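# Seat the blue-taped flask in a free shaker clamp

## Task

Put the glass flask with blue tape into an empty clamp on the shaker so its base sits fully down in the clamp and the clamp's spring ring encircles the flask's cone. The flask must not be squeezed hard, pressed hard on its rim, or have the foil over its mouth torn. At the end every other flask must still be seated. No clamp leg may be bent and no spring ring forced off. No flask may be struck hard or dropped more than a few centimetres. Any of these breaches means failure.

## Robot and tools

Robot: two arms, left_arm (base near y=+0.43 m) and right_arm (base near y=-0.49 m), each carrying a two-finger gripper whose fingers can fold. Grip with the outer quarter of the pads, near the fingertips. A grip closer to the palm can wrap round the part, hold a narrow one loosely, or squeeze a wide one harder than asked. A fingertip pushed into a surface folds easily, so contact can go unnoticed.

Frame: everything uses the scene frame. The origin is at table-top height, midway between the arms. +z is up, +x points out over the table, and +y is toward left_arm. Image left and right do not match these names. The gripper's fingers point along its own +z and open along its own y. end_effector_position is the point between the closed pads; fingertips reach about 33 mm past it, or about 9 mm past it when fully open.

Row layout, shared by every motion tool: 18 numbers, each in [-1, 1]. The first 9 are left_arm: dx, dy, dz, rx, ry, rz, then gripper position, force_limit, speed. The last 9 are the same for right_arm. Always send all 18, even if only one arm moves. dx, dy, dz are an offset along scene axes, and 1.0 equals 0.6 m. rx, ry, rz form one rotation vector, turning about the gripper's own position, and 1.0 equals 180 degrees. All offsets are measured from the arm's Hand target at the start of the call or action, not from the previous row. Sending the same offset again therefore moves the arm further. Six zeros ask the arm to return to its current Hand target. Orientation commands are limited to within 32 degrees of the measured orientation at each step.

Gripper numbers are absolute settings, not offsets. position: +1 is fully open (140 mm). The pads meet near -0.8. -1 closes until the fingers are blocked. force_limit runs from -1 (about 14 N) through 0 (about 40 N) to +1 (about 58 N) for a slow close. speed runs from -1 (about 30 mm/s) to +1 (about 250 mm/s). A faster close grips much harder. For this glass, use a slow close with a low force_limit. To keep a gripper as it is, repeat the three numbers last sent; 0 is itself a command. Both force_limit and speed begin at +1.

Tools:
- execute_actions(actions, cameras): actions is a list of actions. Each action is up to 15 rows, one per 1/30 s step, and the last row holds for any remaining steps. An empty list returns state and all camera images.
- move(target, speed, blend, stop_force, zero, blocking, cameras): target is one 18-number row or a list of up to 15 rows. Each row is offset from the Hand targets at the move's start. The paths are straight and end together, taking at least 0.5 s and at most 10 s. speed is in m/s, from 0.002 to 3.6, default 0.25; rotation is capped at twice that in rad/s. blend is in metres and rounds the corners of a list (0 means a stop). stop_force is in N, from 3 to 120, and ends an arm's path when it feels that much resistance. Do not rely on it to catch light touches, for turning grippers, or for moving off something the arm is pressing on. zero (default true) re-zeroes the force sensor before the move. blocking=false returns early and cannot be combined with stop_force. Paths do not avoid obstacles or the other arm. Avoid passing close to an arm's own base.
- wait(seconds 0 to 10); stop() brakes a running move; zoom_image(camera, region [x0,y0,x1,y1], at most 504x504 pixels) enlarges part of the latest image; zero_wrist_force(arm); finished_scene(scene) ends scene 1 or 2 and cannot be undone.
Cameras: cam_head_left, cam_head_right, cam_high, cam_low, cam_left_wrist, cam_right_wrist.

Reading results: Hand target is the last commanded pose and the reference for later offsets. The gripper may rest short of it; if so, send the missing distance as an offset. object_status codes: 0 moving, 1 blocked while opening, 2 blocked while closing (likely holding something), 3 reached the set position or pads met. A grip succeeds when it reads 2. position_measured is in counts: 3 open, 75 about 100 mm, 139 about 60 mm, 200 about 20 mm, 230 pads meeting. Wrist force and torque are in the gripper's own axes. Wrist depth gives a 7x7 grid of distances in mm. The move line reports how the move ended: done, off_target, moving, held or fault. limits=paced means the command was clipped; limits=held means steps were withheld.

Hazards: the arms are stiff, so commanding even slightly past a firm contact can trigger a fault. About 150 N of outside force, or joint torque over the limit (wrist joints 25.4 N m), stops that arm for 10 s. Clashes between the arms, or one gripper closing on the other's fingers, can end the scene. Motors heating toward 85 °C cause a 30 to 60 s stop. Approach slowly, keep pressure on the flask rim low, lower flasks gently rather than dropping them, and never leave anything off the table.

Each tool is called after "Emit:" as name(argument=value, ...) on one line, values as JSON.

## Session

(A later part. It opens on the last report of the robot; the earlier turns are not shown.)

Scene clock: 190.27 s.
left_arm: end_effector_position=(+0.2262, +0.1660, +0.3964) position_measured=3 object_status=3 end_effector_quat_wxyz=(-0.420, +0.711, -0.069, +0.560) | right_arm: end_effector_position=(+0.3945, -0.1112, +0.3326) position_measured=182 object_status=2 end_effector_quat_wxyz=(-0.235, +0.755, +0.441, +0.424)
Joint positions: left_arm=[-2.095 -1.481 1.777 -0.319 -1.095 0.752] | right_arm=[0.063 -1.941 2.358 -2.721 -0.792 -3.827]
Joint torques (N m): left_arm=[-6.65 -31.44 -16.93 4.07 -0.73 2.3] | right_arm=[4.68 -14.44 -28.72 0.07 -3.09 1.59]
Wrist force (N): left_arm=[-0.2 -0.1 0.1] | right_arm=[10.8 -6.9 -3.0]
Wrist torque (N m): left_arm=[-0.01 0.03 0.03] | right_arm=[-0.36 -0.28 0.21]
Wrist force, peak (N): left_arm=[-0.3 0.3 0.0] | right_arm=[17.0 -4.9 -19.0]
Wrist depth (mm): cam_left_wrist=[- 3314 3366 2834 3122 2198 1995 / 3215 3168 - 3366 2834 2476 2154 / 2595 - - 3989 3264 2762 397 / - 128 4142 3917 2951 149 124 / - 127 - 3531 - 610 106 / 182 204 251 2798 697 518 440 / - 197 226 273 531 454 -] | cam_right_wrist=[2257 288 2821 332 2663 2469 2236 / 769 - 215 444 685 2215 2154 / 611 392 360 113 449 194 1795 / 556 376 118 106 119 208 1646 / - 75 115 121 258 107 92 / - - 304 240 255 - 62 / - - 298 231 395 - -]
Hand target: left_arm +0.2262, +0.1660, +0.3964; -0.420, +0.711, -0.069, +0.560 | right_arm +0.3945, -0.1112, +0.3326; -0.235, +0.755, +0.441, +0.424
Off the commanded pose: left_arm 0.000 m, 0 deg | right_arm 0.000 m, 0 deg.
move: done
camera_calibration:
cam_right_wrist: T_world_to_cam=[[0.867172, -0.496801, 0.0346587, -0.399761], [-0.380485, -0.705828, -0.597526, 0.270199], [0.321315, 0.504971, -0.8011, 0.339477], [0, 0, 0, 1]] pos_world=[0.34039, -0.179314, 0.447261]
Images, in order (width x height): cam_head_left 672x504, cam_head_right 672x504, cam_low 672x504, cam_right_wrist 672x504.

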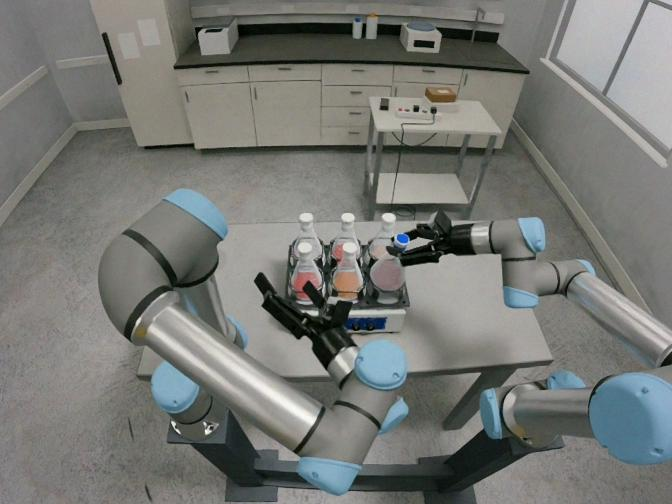

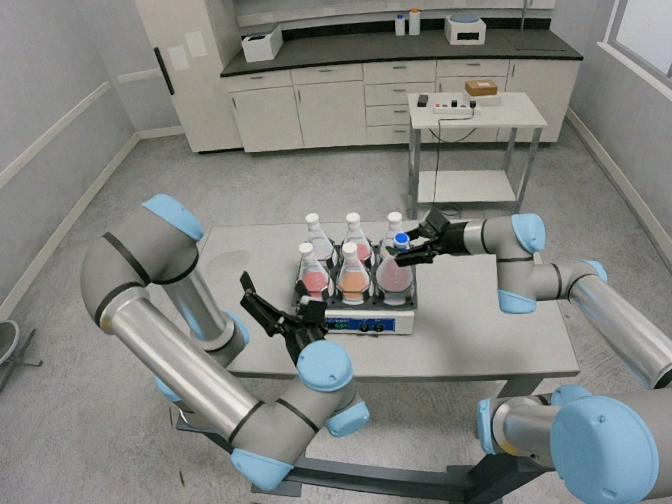

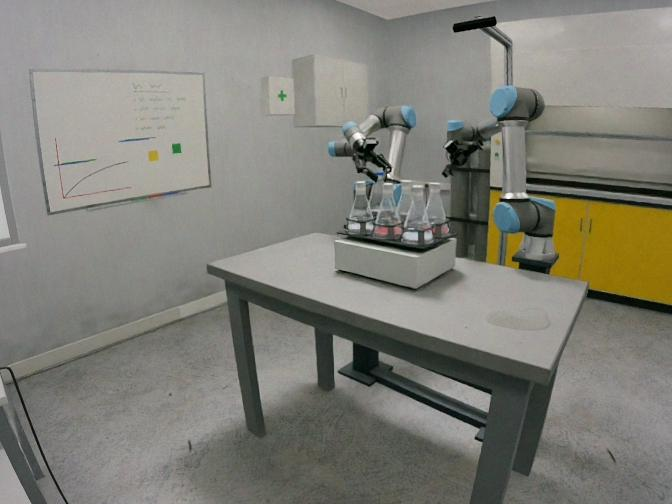

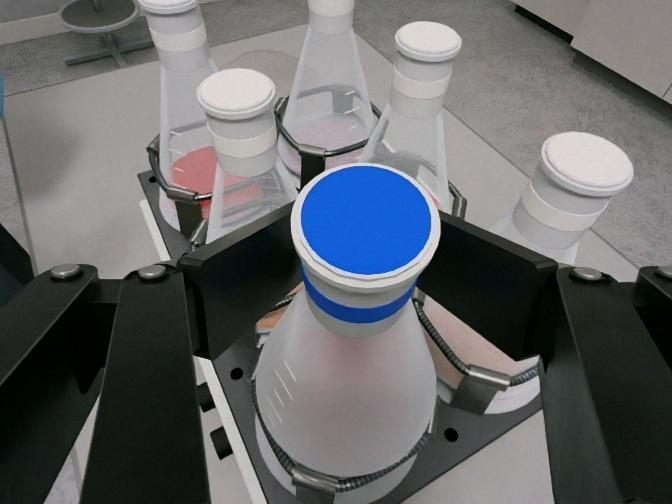

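Emit:
move(target=[0,0,0,0,0,0,1,1,1,0.007,0.015,0.014,0,0,0,-0.97,-0.5,-1], speed=0.02, cameras=["cam_right_wrist","cam_head_left","cam_head_right"])

Emit:
zoom_image(camera="cam_head_right", region=[330, 210, 440, 310])

Emit:
zoom_image(camera="cam_right_wrist", region=[170, 130, 504, 504])

Scene clock: 200.80 s.
left_arm: end_effector_position=(+0.2262, +0.1660, +0.3964) position_measured=3 object_status=3 end_effector_quat_wxyz=(-0.420, +0.711, -0.069, +0.560) | right_arm: end_effector_position=(+0.3988, -0.1021, +0.3411) position_measured=182 object_status=2 end_effector_quat_wxyz=(-0.235, +0.755, +0.441, +0.424)
Joint positions: left_arm=[-2.095 -1.481 1.777 -0.319 -1.095 0.752] | right_arm=[0.094 -1.918 2.326 -2.733 -0.813 -3.796]
Joint torques (N m): left_arm=[-6.1 -31.93 -16.25 3.98 -0.63 2.25] | right_arm=[-8.46 -18.17 -18.89 -4.1 2.85 -1.3]
Wrist force (N): left_arm=[0.1 0.0 0.0] | right_arm=[-2.1 -2.4 2.4]
Wrist torque (N m): left_arm=[0.01 -0.02 0.03] | right_arm=[-0.33 -0.22 0.02]
Wrist force, peak (N): left_arm=[-0.3 -0.2 0.1] | right_arm=[10.8 -6.8 -3.2]
Wrist depth (mm): cam_left_wrist=[4224 - 3651 2762 2911 2341 1995 / 2659 4396 4308 3215 2762 2595 2154 / - - 3419 5254 3531 2762 399 / - 127 - 6336 3168 149 124 / - 215 - 3419 786 626 106 / 183 203 251 2564 665 524 441 / - 196 225 274 533 437 -] | cam_right_wrist=[2443 283 2521 331 2663 2663 2079 / 731 - 216 451 267 2236 2215 / 669 383 231 113 625 612 1851 / 554 401 119 107 119 187 1580 / - 75 116 132 140 106 92 / - - 258 243 269 - 62 / - - 291 234 282 - -]
Hand target: left_arm +0.2262, +0.1660, +0.3964; -0.420, +0.711, -0.069, +0.560 | right_arm +0.3987, -0.1022, +0.3410; -0.235, +0.755, +0.441, +0.424
Off the commanded pose: left_arm 0.000 m, 0 deg | right_arm 0.000 m, 0 deg.
move: done
camera_calibration:
cam_right_wrist: T_world_to_cam=[[0.8672, -0.496756, 0.0345895, -0.399145], [-0.380497, -0.705847, -0.597496, 0.283226], [0.321225, 0.504988, -0.801125, 0.340307], [0, 0, 0, 1]] pos_world=[0.34459, -0.170214, 0.455661]
Images, in order (width x height): cam_head_left 672x504, cam_head_right 672x504, cam_right_wrist 672x504.

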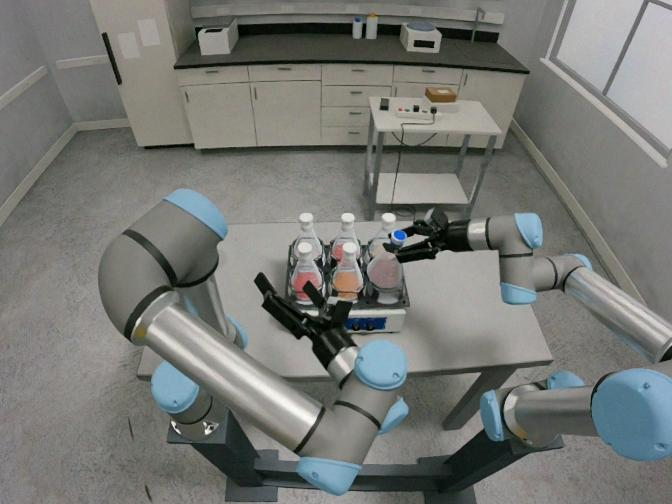

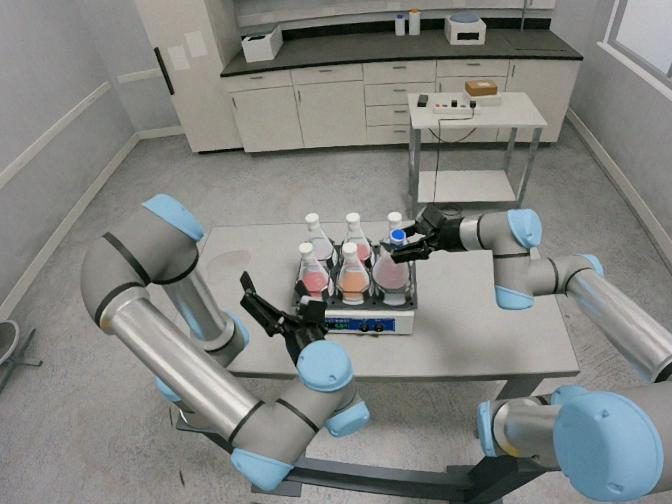

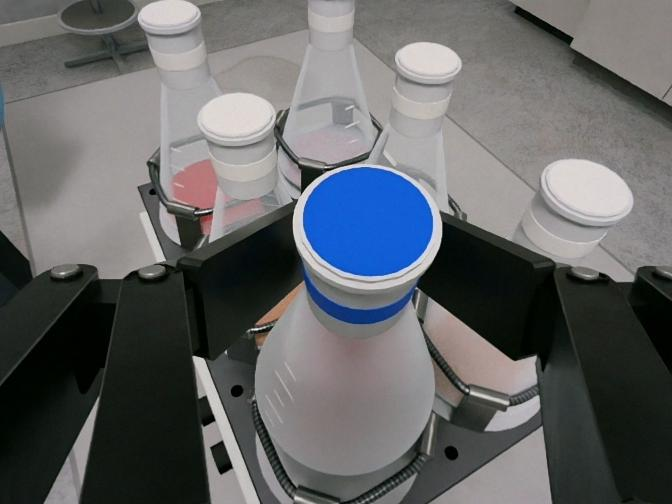

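Scaled by 4.582 from the camera's 672x504 image, which has a finer 960x720 frame.

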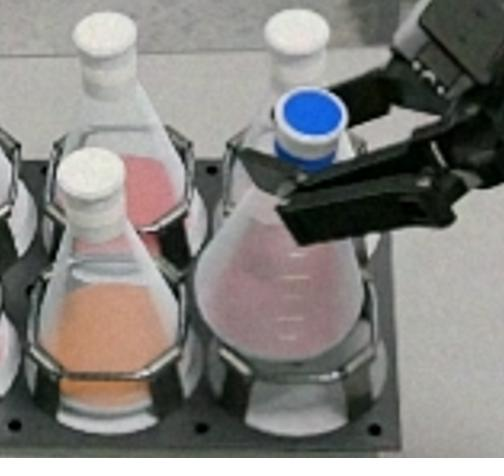

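Scaled by 1.348 from the camera's 672x504 image, which has a finer 960x720 frame.

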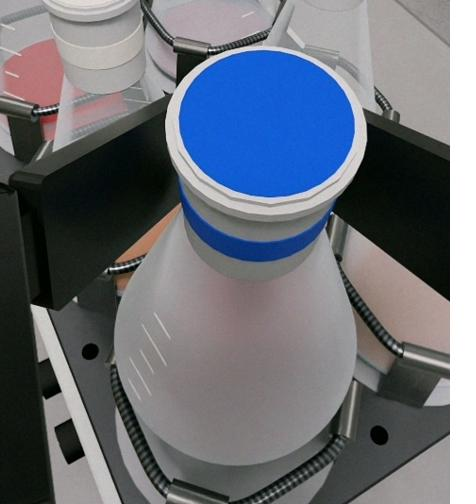

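Emit:
move(target=[[0,0,0,0,0,0,1,1,1,0,0,0.09,0,0,0,-0.97,-0.5,-1],[0,0,0,0,0,0,1,1,1,-0.04,-0.38,0.08,-0.033,0.019,0,-0.97,-0.5,-1]], speed=0.12, blend=0.02)

Emit:
move(target=[0,0,0,0,0,0,1,1,1,0,0,-0.32,0,0,0,-0.97,-0.5,-1], speed=0.1, cameras=["cam_right_wrist","cam_head_left","cam_head_right","cam_high"])

Emit:
zoom_image(camera="cam_head_right", region=[400, 230, 520, 350])

Emit:
zoom_image(camera="cam_high", region=[170, 80, 290, 200])

Scene clock: 211.97 s.
left_arm: end_effector_position=(+0.2262, +0.1660, +0.3964) position_measured=3 object_status=3 end_effector_quat_wxyz=(-0.420, +0.711, -0.069, +0.560) | right_arm: end_effector_position=(+0.3748, -0.3302, +0.3890) position_measured=182 object_status=2 end_effector_quat_wxyz=(-0.209, +0.779, +0.455, +0.378)
Joint positions: left_arm=[-2.095 -1.481 1.777 -0.319 -1.095 0.752] | right_arm=[-0.712 -2.207 2.027 -1.175 -0.697 -5.016]
Joint torques (N m): left_arm=[-6.18 -32.49 -16.5 3.95 -0.58 2.32] | right_arm=[3.83 -10.41 -19.61 -1.64 2.55 -0.8]
Wrist force (N): left_arm=[-0.1 0.0 -0.1] | right_arm=[-1.6 -2.2 3.2]
Wrist torque (N m): left_arm=[0.01 0.03 0.04] | right_arm=[-0.30 -0.25 0.01]
Wrist force, peak (N): left_arm=[-0.3 -0.3 -0.1] | right_arm=[-4.1 -2.8 3.7]
Wrist depth (mm): cam_left_wrist=[3077 - - 2762 2659 2292 2112 / 1841 - 4787 3168 2911 2534 2154 / - - - - 3366 2727 397 / - 135 - 4396 3215 150 124 / - 202 - 3474 789 628 107 / 181 203 250 2693 680 519 442 / - 197 226 274 543 439 -] | cam_right_wrist=[- 530 541 511 2174 2323 2194 / 720 523 489 491 752 1975 2025 / 669 624 425 432 506 653 1795 / 952 591 120 108 111 101 1569 / - 75 116 125 126 106 89 / - - - 252 497 - 59 / - - 452 455 460 - -]
Hand target: left_arm +0.2262, +0.1660, +0.3964; -0.420, +0.711, -0.069, +0.560 | right_arm +0.3747, -0.3302, +0.3890; -0.209, +0.779, +0.455, +0.378
Off the commanded pose: left_arm 0.000 m, 0 deg | right_arm 0.000 m, 0 deg.
move: done

Scene clock: 214.33 s.
left_arm: end_effector_position=(+0.2262, +0.1660, +0.3964) position_measured=3 object_status=3 end_effector_quat_wxyz=(-0.420, +0.711, -0.069, +0.560) | right_arm: end_effector_position=(+0.3747, -0.3302, +0.1970) position_measured=182 object_status=2 end_effector_quat_wxyz=(-0.209, +0.779, +0.455, +0.378)
Joint positions: left_arm=[-2.095 -1.481 1.777 -0.319 -1.095 0.752] | right_arm=[-0.712 -2.157 2.506 -1.703 -0.697 -5.016]
Joint torques (N m): left_arm=[-5.77 -31.92 -16.66 4 -0.68 2.27] | right_arm=[9.84 -10.86 -30.62 -1.96 3.73 -1.11]
Wrist force (N): left_arm=[0.1 0.0 0.2] | right_arm=[-1.7 -2.4 2.6]
Wrist torque (N m): left_arm=[0.01 -0.03 0.03] | right_arm=[-0.35 -0.23 0.00]
Wrist force, peak (N): left_arm=[0.4 0.1 0.0] | right_arm=[-3.1 -2.7 3.7]
Wrist depth (mm): cam_left_wrist=[3077 - - 2834 2872 2564 2244 / 2659 - - 2951 3077 2420 2198 / 2992 - - 5254 3264 2872 400 / - 127 - 3474 2951 149 124 / - 127 - 3215 - 587 106 / 182 203 253 2595 639 514 441 / - 197 226 276 547 453 -] | cam_right_wrist=[490 242 276 297 331 537 1975 / 440 281 296 330 393 457 479 / 406 382 337 371 402 409 406 / 365 368 120 109 112 380 374 / - 75 129 128 109 105 87 / - - 302 - 307 - 62 / - - 282 284 286 - -]
Hand target: left_arm +0.2262, +0.1660, +0.3964; -0.420, +0.711, -0.069, +0.560 | right_arm +0.3747, -0.3302, +0.1970; -0.209, +0.779, +0.455, +0.378
Off the commanded pose: left_arm 0.000 m, 0 deg | right_arm 0.000 m, 0 deg.
move: done
camera_calibration:
cam_right_wrist: T_world_to_cam=[[0.86921, -0.493286, 0.0337927, -0.486147], [-0.41341, -0.76255, -0.497605, 0.000969464], [0.27123, 0.418553, -0.866745, 0.350913], [0, 0, 0, 1]] pos_world=[0.327787, -0.385946, 0.321063]
Images, in order (width x height): cam_head_left 672x504, cam_head_right 672x504, cam_high 672x504, cam_right_wrist 672x504.

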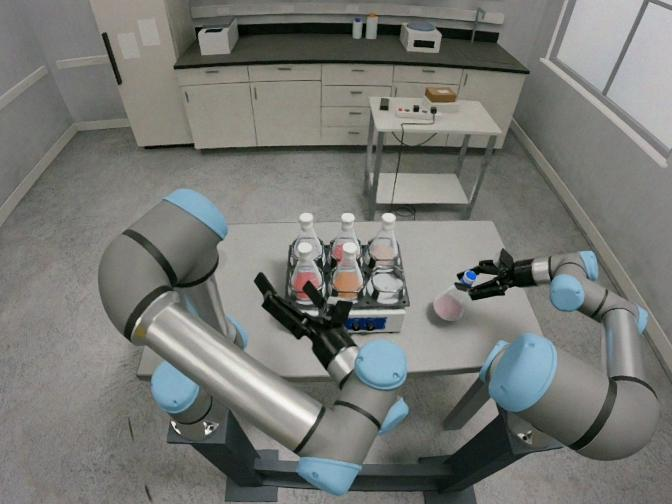

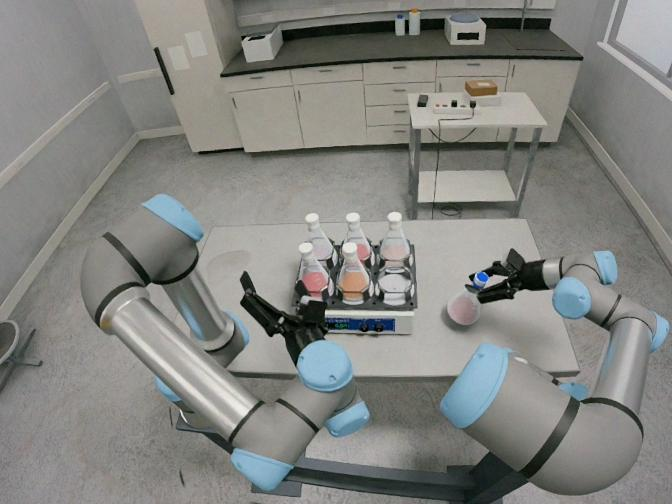

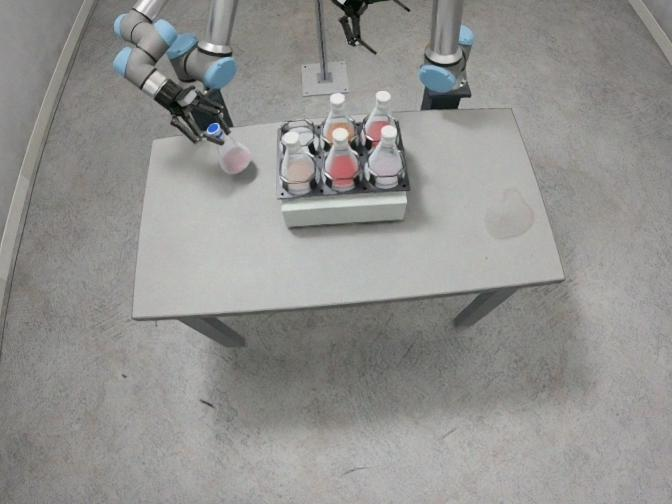

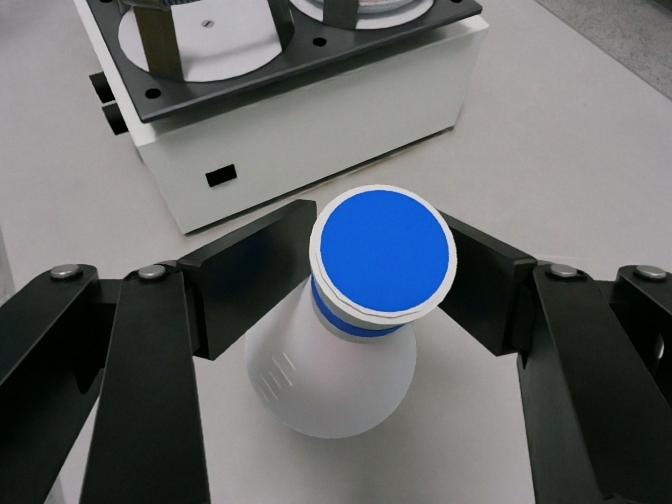

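Scaled by 4.200 from the camera's 672x504 image, which has a finer 960x720 frame.

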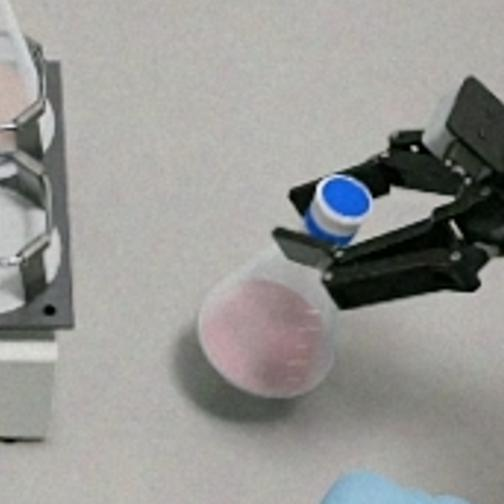

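Scaled by 4.200 from the camera's 672x504 image, which has a finer 960x720 frame.

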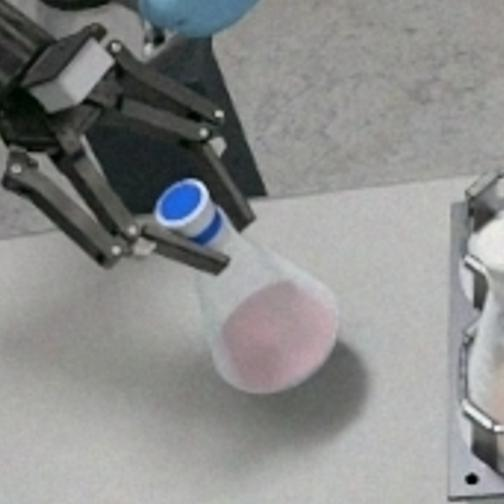

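Emit:
move(target=[0,0,0,0,0,0,1,1,1,0,0,0,-0.045,0.026,0,-0.97,-0.5,-1], speed=0.1)

Emit:
move(target=[0,0,0,0,0,0,1,1,1,0,0,-0.09,0,0,0,-0.97,-0.5,-1], speed=0.03, stop_force=4, cameras=["cam_right_wrist","cam_head_left","cam_head_right","cam_high"])

Emit:
zoom_image(camera="cam_head_right", region=[400, 230, 520, 350])

Emit:
zoom_image(camera="cam_high", region=[170, 80, 290, 200])

Scene clock: 222.63 s.
left_arm: end_effector_position=(+0.2262, +0.1660, +0.3964) position_measured=3 object_status=3 end_effector_quat_wxyz=(-0.420, +0.711, -0.069, +0.560) | right_arm: end_effector_position=(+0.3747, -0.3301, +0.1970) position_measured=182 object_status=2 end_effector_quat_wxyz=(-0.172, +0.806, +0.472, +0.313)
Joint positions: left_arm=[-2.095 -1.481 1.777 -0.319 -1.095 0.752] | right_arm=[-0.566 -2.133 2.448 -1.859 -0.841 -4.78]
Joint torques (N m): left_arm=[-6.28 -31.1 -16.78 4.02 -0.49 2.24] | right_arm=[-10.86 -12.61 -19.16 -1.68 2.84 -0.73]
Wrist force (N): left_arm=[0.0 0.0 0.0] | right_arm=[-1.2 -2.0 3.4]
Wrist torque (N m): left_arm=[-0.01 0.00 0.04] | right_arm=[-0.28 -0.21 0.11]
Wrist force, peak (N): left_arm=[-0.4 -0.1 0.0] | right_arm=[-2.4 -2.4 2.8]
Wrist depth (mm): cam_left_wrist=[- - - 2911 2762 2292 2032 / - 3264 - 3264 2834 2534 2133 / - - 3779 - 3168 2798 403 / - 127 3264 3917 3474 149 124 / - 118 3474 3474 - - 107 / 182 204 266 2505 639 518 - / - 197 226 271 550 451 -] | cam_right_wrist=[409 242 274 297 340 434 439 / 388 278 304 359 397 398 405 / 366 367 365 375 374 377 382 / 349 349 120 110 112 359 359 / - 75 117 108 109 105 87 / - - 311 258 313 - 62 / - - 293 294 299 - -]
Hand target: left_arm +0.2262, +0.1660, +0.3964; -0.420, +0.711, -0.069, +0.560 | right_arm +0.3747, -0.3302, +0.1970; -0.171, +0.806, +0.472, +0.313
Off the commanded pose: left_arm 0.000 m, 0 deg | right_arm 0.000 m, 0 deg.
move: done

Scene clock: 225.03 s.
left_arm: end_effector_position=(+0.2262, +0.1660, +0.3964) position_measured=3 object_status=3 end_effector_quat_wxyz=(-0.420, +0.711, -0.069, +0.560) | right_arm: end_effector_position=(+0.3747, -0.3302, +0.1540) position_measured=182 object_status=2 end_effector_quat_wxyz=(-0.171, +0.806, +0.472, +0.313)
Joint positions: left_arm=[-2.095 -1.481 1.777 -0.319 -1.095 0.752] | right_arm=[-0.566 -2.069 2.541 -2.016 -0.841 -4.781]
Joint torques (N m): left_arm=[-5.58 -32.67 -17.22 4.06 -0.42 2.19] | right_arm=[-7.73 -13.53 -20.41 -4.44 2.99 -0.19]
Wrist force (N): left_arm=[0.0 0.0 0.3] | right_arm=[-1.1 -2.1 3.3]
Wrist torque (N m): left_arm=[0.01 0.00 0.04] | right_arm=[-0.35 -0.20 0.08]
Wrist force, peak (N): left_arm=[-0.2 -0.1 0.4] | right_arm=[9.7 -2.8 -4.2]
Wrist depth (mm): cam_left_wrist=[- 3917 3314 2951 3034 2244 2112 / - - - 3474 2798 2341 2154 / - - - 5254 3314 2727 400 / - 127 3366 4488 3122 149 124 / - 119 3264 3651 769 632 106 / 182 203 249 2727 649 477 444 / - 196 226 276 533 452 -] | cam_right_wrist=[361 228 253 293 340 382 385 / 341 279 300 342 349 361 357 / 322 322 322 326 326 329 337 / 299 303 120 110 112 311 309 / - 75 124 127 108 106 87 / - - 269 263 271 - 62 / - - 256 256 258 - -]
Hand target: left_arm +0.2262, +0.1660, +0.3964; -0.420, +0.711, -0.069, +0.560 | right_arm +0.3747, -0.3302, +0.1540; -0.172, +0.806, +0.472, +0.313 (not the last commanded pose)
Off the commanded pose: left_arm 0.000 m, 0 deg | right_arm 0.011 m, 0 deg.
move: contact (right_arm)
camera_calibration:
cam_right_wrist: T_world_to_cam=[[0.871994, -0.488442, 0.0324081, -0.48382], [-0.44785, -0.822751, -0.350017, -0.0501449], [0.197627, 0.290699, -0.936182, 0.309699], [0, 0, 0, 1]] pos_world=[0.338226, -0.367604, 0.288062]
Images, in order (width x height): cam_head_left 672x504, cam_head_right 672x504, cam_high 672x504, cam_right_wrist 672x504.

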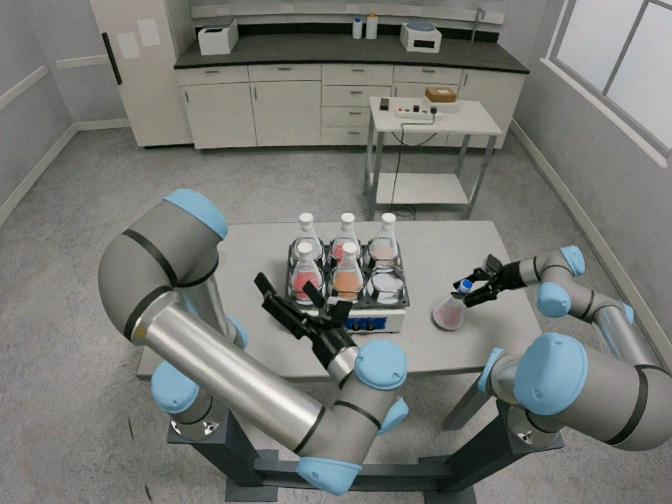

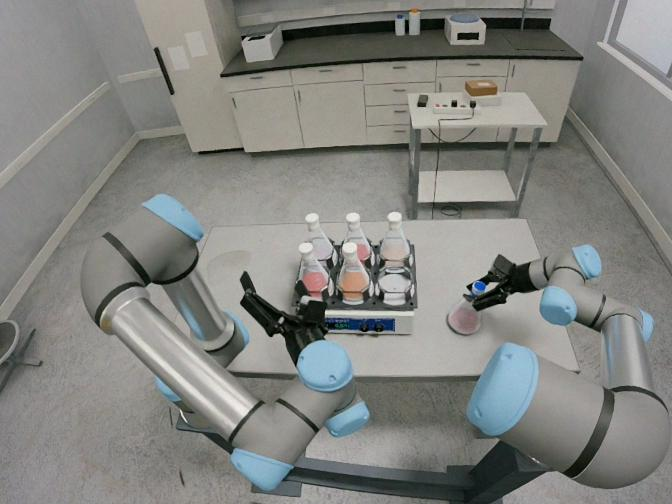

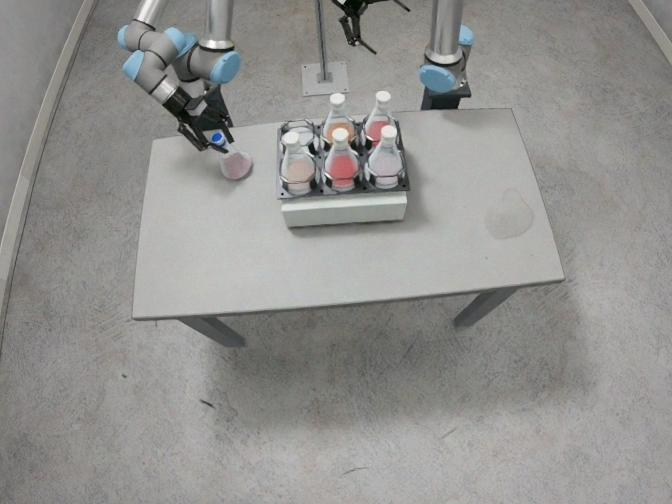

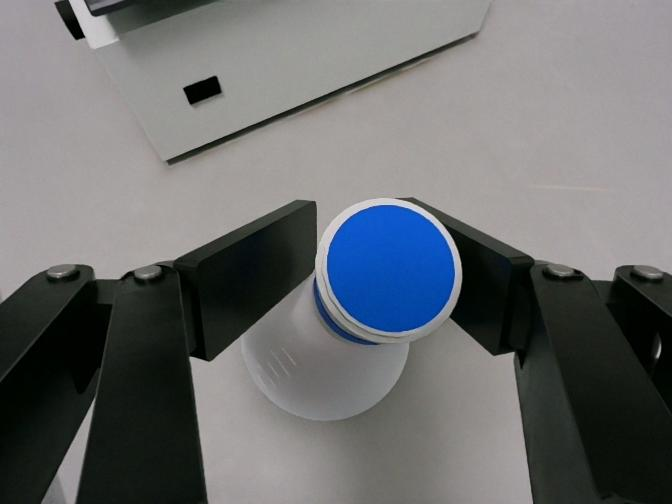

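Scaled by 4.200 from the camera's 672x504 image, which has a finer 960x720 frame.

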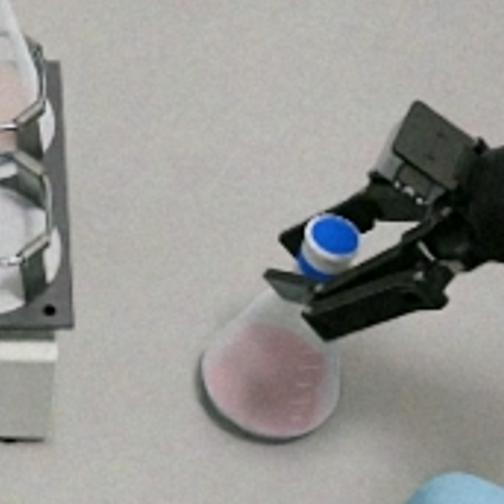

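Scaled by 4.200 from the camera's 672x504 image, which has a finer 960x720 frame.

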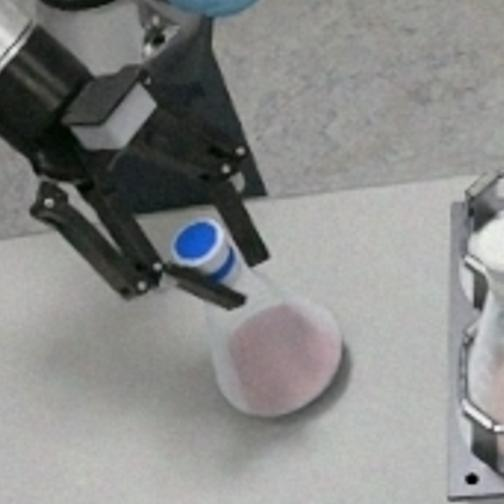

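Emit:
move(target=[0,0,0,0,0,0,1,1,1,0.01,0.017,-0.004,0,0,0,-0.97,-0.5,-1], speed=0.03, cameras=["cam_right_wrist","cam_head_left","cam_head_right","cam_high"])

Emit:
zoom_image(camera="cam_head_right", region=[400, 230, 520, 350])

Emit:
zoom_image(camera="cam_high", region=[170, 80, 290, 200])

Scene clock: 229.83 s.
left_arm: end_effector_position=(+0.2262, +0.1660, +0.3964) position_measured=3 object_status=3 end_effector_quat_wxyz=(-0.420, +0.711, -0.069, +0.560) | right_arm: end_effector_position=(+0.3806, -0.3199, +0.1515) position_measured=182 object_status=2 end_effector_quat_wxyz=(-0.172, +0.806, +0.472, +0.313)
Joint positions: left_arm=[-2.095 -1.481 1.777 -0.319 -1.095 0.752] | right_arm=[-0.519 -2.033 2.544 -2.098 -0.841 -4.717]
Joint torques (N m): left_arm=[-7.02 -31.95 -16.99 4.12 -0.68 2.3] | right_arm=[-13.23 -12.8 -16.55 -1 -1.23 -1.48]
Wrist force (N): left_arm=[-0.1 0.0 0.1] | right_arm=[5.8 -3.6 -3.7]
Wrist torque (N m): left_arm=[0.01 0.02 0.04] | right_arm=[-0.33 -0.33 0.08]
Wrist force, peak (N): left_arm=[-0.3 0.0 -0.3] | right_arm=[6.7 -3.9 -4.1]
Wrist depth (mm): cam_left_wrist=[- 3531 4064 2872 2727 2292 2032 / 2367 3651 3714 2872 2762 2367 2244 / 2564 3779 5669 6336 3474 2762 399 / - 127 - 3779 3314 149 124 / - 119 5523 3366 804 607 107 / 182 204 249 2693 637 515 441 / - 197 225 275 537 448 -] | cam_right_wrist=[352 220 241 276 325 379 392 / 340 255 291 326 343 346 348 / 318 314 321 321 323 327 328 / 299 302 120 108 111 308 307 / - 75 116 119 124 105 87 / - - 264 247 270 - - / - - 252 254 256 - -]
Hand target: left_arm +0.2262, +0.1660, +0.3964; -0.420, +0.711, -0.069, +0.560 | right_arm +0.3807, -0.3200, +0.1516; -0.172, +0.806, +0.472, +0.313
Off the commanded pose: left_arm 0.000 m, 0 deg | right_arm 0.000 m, 0 deg.
move: done
camera_calibration:
cam_right_wrist: T_world_to_cam=[[0.872105, -0.488264, 0.0321034, -0.483877], [-0.447766, -0.822785, -0.350043, -0.0399748], [0.197328, 0.290899, -0.936183, 0.303383], [0, 0, 0, 1]] pos_world=[0.344227, -0.357405, 0.285563]
Images, in order (width x height): cam_head_left 672x504, cam_head_right 672x504, cam_high 672x504, cam_right_wrist 672x504.

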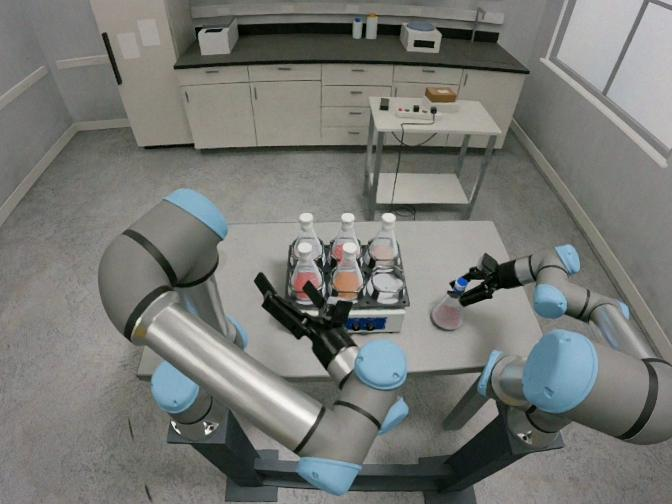

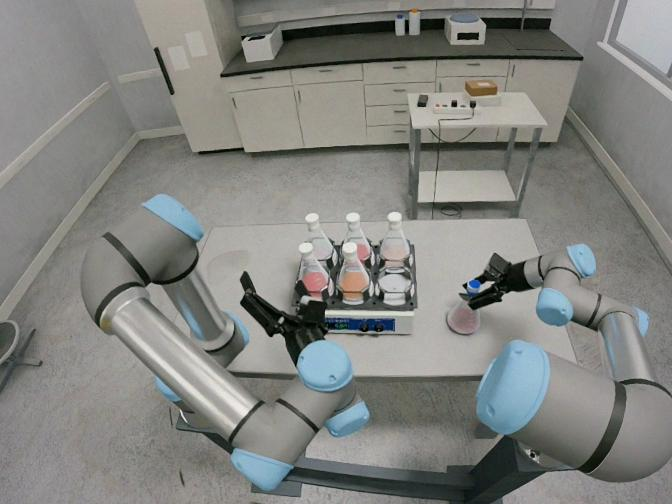

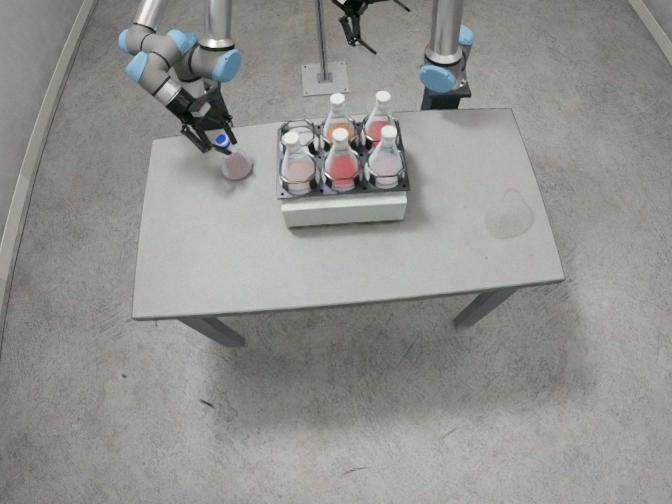

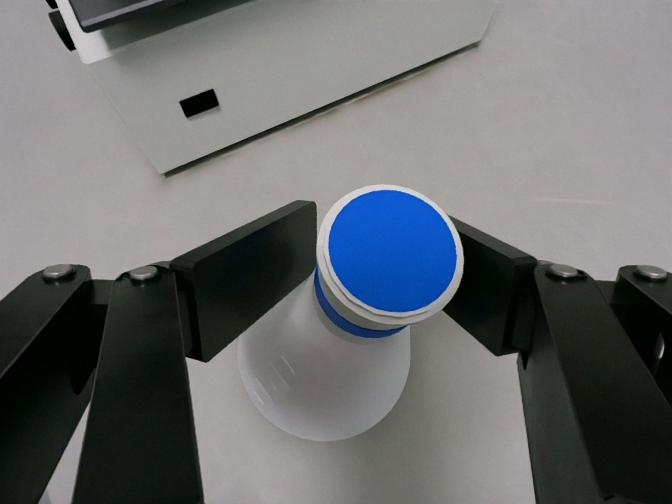

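Scaled by 4.200 from the camera's 672x504 image, which has a finer 960x720 frame.

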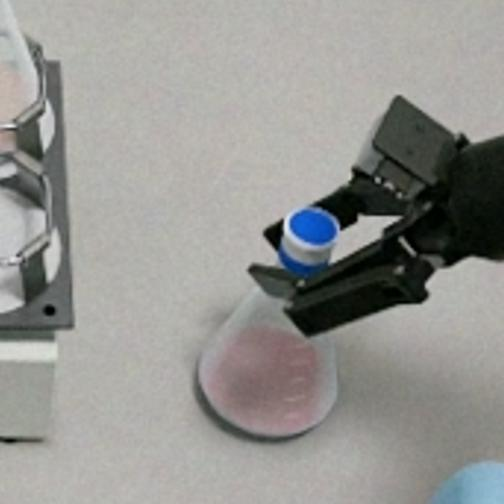

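Scaled by 4.200 from the camera's 672x504 image, which has a finer 960x720 frame.

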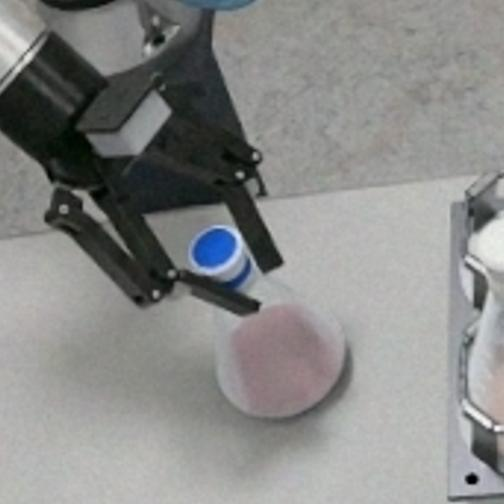

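Nearly upright. Release slowly, then rise.

Emit:
execute_actions(actions=[[[0,0,0,0,0,0,1,1,1,0,0,0,0,0,0,0.2,-0.5,-1]],[[0,0,0,0,0,0,1,1,1,0,0,0,0,0,0,0.2,-0.5,-1]],[[0,0,0,0,0,0,1,1,1,0,0,0,0,0,0,0.2,-0.5,-1]],[[0,0,0,0,0,0,1,1,1,0,0,0,0,0,0,0.2,-0.5,-1]],[[0,0,0,0,0,0,1,1,1,0,0,0,0,0,0,0.2,-0.5,-1]]])

Emit:
move(target=[0,0,0,0,0,0,1,1,1,0,0,0.18,0,0,0,0.2,-0.5,-1], speed=0.15, cameras=["cam_right_wrist","cam_head_left","cam_head_right","cam_high"])

Scene clock: 237.70 s.
left_arm: end_effector_position=(+0.2262, +0.1660, +0.3964) position_measured=3 object_status=3 end_effector_quat_wxyz=(-0.420, +0.711, -0.069, +0.560) | right_arm: end_effector_position=(+0.3807, -0.3200, +0.1516) position_measured=104 object_status=3 end_effector_quat_wxyz=(-0.171, +0.806, +0.472, +0.313)
Joint positions: left_arm=[-2.095 -1.481 1.777 -0.319 -1.095 0.752] | right_arm=[-0.519 -2.033 2.544 -2.098 -0.841 -4.717]
Joint torques (N m): left_arm=[-6.45 -32.51 -17.15 4.02 -0.5 2.34] | right_arm=[8.83 -4.6 -28.64 -1.36 2.93 -1.32]
Wrist force (N): left_arm=[-0.2 -0.1 -0.2] | right_arm=[0.5 -2.1 1.2]
Wrist torque (N m): left_arm=[-0.03 0.04 0.04] | right_arm=[-0.32 -0.25 0.07]
Wrist force, peak (N): left_arm=[-0.4 0.0 -0.3] | right_arm=[5.7 -3.7 -3.7]
Wrist depth (mm): cam_left_wrist=[- - 3651 2872 3034 2292 2267 / - - - 3168 3077 2505 2244 / - - - 6528 3215 2872 395 / - 127 - 4583 3314 149 124 / - 118 - 3590 789 624 106 / 182 204 249 2727 628 512 - / - 197 225 270 532 453 -] | cam_right_wrist=[353 220 242 277 324 377 382 / 338 255 289 336 347 351 352 / 317 315 319 323 325 333 329 / 297 297 133 111 113 127 307 / - 75 279 126 281 110 88 / - - 265 257 267 - 62 / - - 254 254 256 - -]
Hand target: left_arm +0.2262, +0.1660, +0.3964; -0.420, +0.711, -0.069, +0.560 | right_arm +0.3807, -0.3200, +0.1516; -0.172, +0.806, +0.472, +0.313
Off the commanded pose: left_arm 0.000 m, 0 deg | right_arm 0.000 m, 0 deg.
Step readings (end_effector_position of left_arm | right_arm):
0: (+0.2262, +0.1660, +0.3964) | (+0.3807, -0.3200, +0.1516)
1: (+0.2262, +0.1660, +0.3964) | (+0.3807, -0.3200, +0.1516)
2: (+0.2262, +0.1660, +0.3964) | (+0.3807, -0.3200, +0.1516)
4: (+0.2262, +0.1660, +0.3964) | (+0.3807, -0.3200, +0.1516)
8: (+0.2262, +0.1660, +0.3964) | (+0.3807, -0.3200, +0.1516)
15: (+0.2262, +0.1660, +0.3964) | (+0.3807, -0.3200, +0.1516)
16: (+0.2262, +0.1660, +0.3964) | (+0.3807, -0.3200, +0.1516)
17: (+0.2262, +0.1660, +0.3964) | (+0.3807, -0.3200, +0.1516)
19: (+0.2262, +0.1660, +0.3964) | (+0.3807, -0.3200, +0.1516)
23: (+0.2262, +0.1660, +0.3964) | (+0.3807, -0.3200, +0.1516)
30: (+0.2262, +0.1660, +0.3964) | (+0.3807, -0.3200, +0.1516)
31: (+0.2262, +0.1660, +0.3964) | (+0.3807, -0.3200, +0.1516)
32: (+0.2262, +0.1660, +0.3964) | (+0.3807, -0.3200, +0.1516)
34: (+0.2262, +0.1660, +0.3964) | (+0.3807, -0.3200, +0.1516)
38: (+0.2262, +0.1660, +0.3964) | (+0.3807, -0.3200, +0.1516)
45: (+0.2262, +0.1660, +0.3964) | (+0.3807, -0.3200, +0.1516)
46: (+0.2262, +0.1660, +0.3964) | (+0.3807, -0.3200, +0.1516)
47: (+0.2262, +0.1660, +0.3964) | (+0.3807, -0.3200, +0.1516)
49: (+0.2262, +0.1660, +0.3964) | (+0.3807, -0.3200, +0.1516)
53: (+0.2262, +0.1660, +0.3964) | (+0.3807, -0.3200, +0.1516)
60: (+0.2262, +0.1660, +0.3964) | (+0.3807, -0.3200, +0.1516)
61: (+0.2262, +0.1660, +0.3964) | (+0.3807, -0.3200, +0.1516)
62: (+0.2262, +0.1660, +0.3964) | (+0.3807, -0.3200, +0.1516)
64: (+0.2262, +0.1660, +0.3964) | (+0.3807, -0.3200, +0.1516)
68: (+0.2262, +0.1660, +0.3964) | (+0.3807, -0.3200, +0.1516)
75: (+0.2262, +0.1660, +0.3964) | (+0.3807, -0.3200, +0.1516)

Scene clock: 238.90 s.
left_arm: end_effector_position=(+0.2262, +0.1660, +0.3964) position_measured=3 object_status=3 end_effector_quat_wxyz=(-0.420, +0.711, -0.069, +0.560) | right_arm: end_effector_position=(+0.3807, -0.3200, +0.2596) position_measured=104 object_status=3 end_effector_quat_wxyz=(-0.171, +0.806, +0.472, +0.313)
Joint positions: left_arm=[-2.095 -1.481 1.777 -0.319 -1.095 0.752] | right_arm=[-0.519 -2.158 2.305 -1.733 -0.841 -4.717]
Joint torques (N m): left_arm=[-6.21 -32.22 -17.48 4.17 -0.44 2.2] | right_arm=[2.34 11.24 -28.95 -2.4 2.71 1.61]
Wrist force (N): left_arm=[0.1 -0.2 0.2] | right_arm=[0.4 -2.0 1.2]
Wrist torque (N m): left_arm=[-0.04 -0.02 0.03] | right_arm=[-0.28 -0.23 0.14]
Wrist force, peak (N): left_arm=[-0.2 -0.3 -0.1] | right_arm=[-0.8 -2.3 2.4]
Wrist depth (mm): cam_left_wrist=[2627 - - 2911 2911 2267 2133 / 2762 3077 - 3215 2872 2595 2198 / - - - 3917 3366 2693 391 / - 127 - - 3215 149 124 / - 127 - 3474 789 632 106 / 182 203 253 2534 639 518 444 / - 196 225 276 528 453 -] | cam_right_wrist=[- 298 322 313 331 - 1823 / 461 383 - 358 416 - 474 / 446 432 355 429 429 453 454 / 1241 104 152 413 414 128 425 / - 75 384 213 392 110 88 / - - 368 357 373 - 62 / - - 350 350 353 - -]
Hand target: left_arm +0.2262, +0.1660, +0.3964; -0.420, +0.711, -0.069, +0.560 | right_arm +0.3807, -0.3200, +0.2596; -0.172, +0.806, +0.472, +0.313
Off the commanded pose: left_arm 0.000 m, 0 deg | right_arm 0.000 m, 0 deg.
move: done
camera_calibration:
cam_right_wrist: T_world_to_cam=[[0.87195, -0.488508, 0.0326167, -0.487631], [-0.447849, -0.822748, -0.350024, -0.00218261], [0.197825, 0.290596, -0.936173, 0.404328], [0, 0, 0, 1]] pos_world=[0.344226, -0.357504, 0.393662]
Images, in order (width x height): cam_head_left 672x504, cam_head_right 672x504, cam_high 672x504, cam_right_wrist 672x504.

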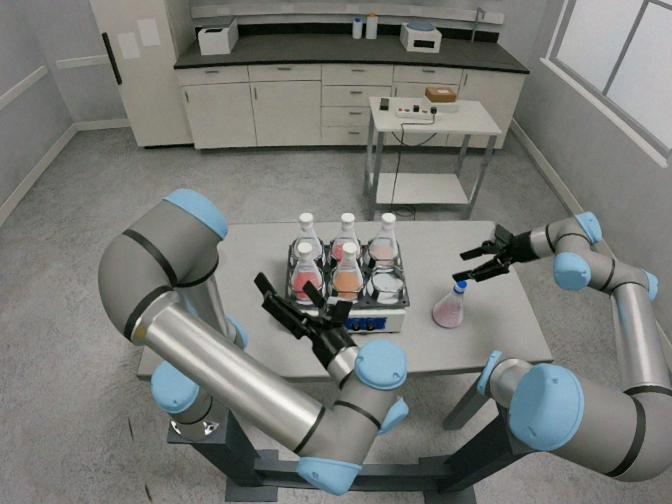

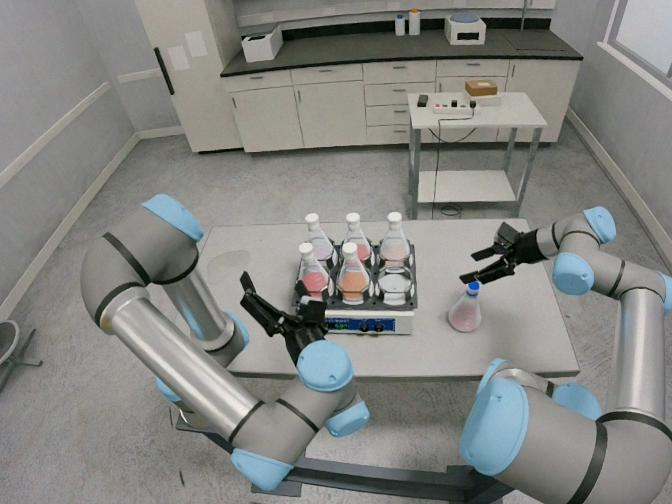

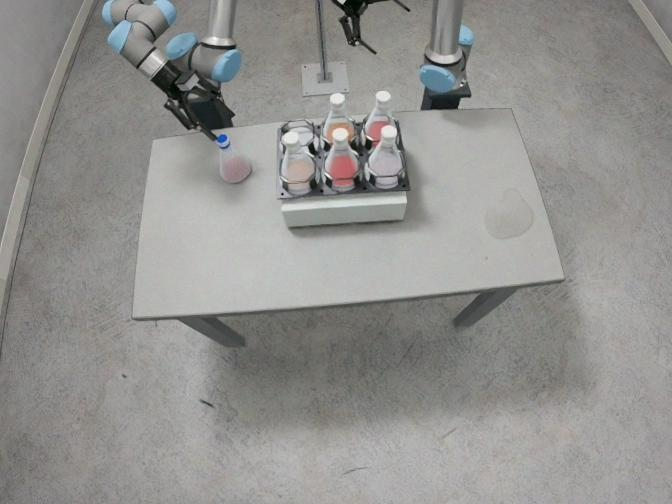

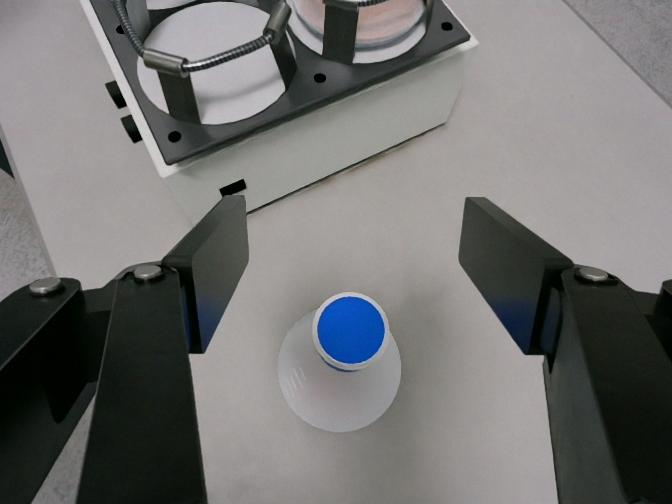

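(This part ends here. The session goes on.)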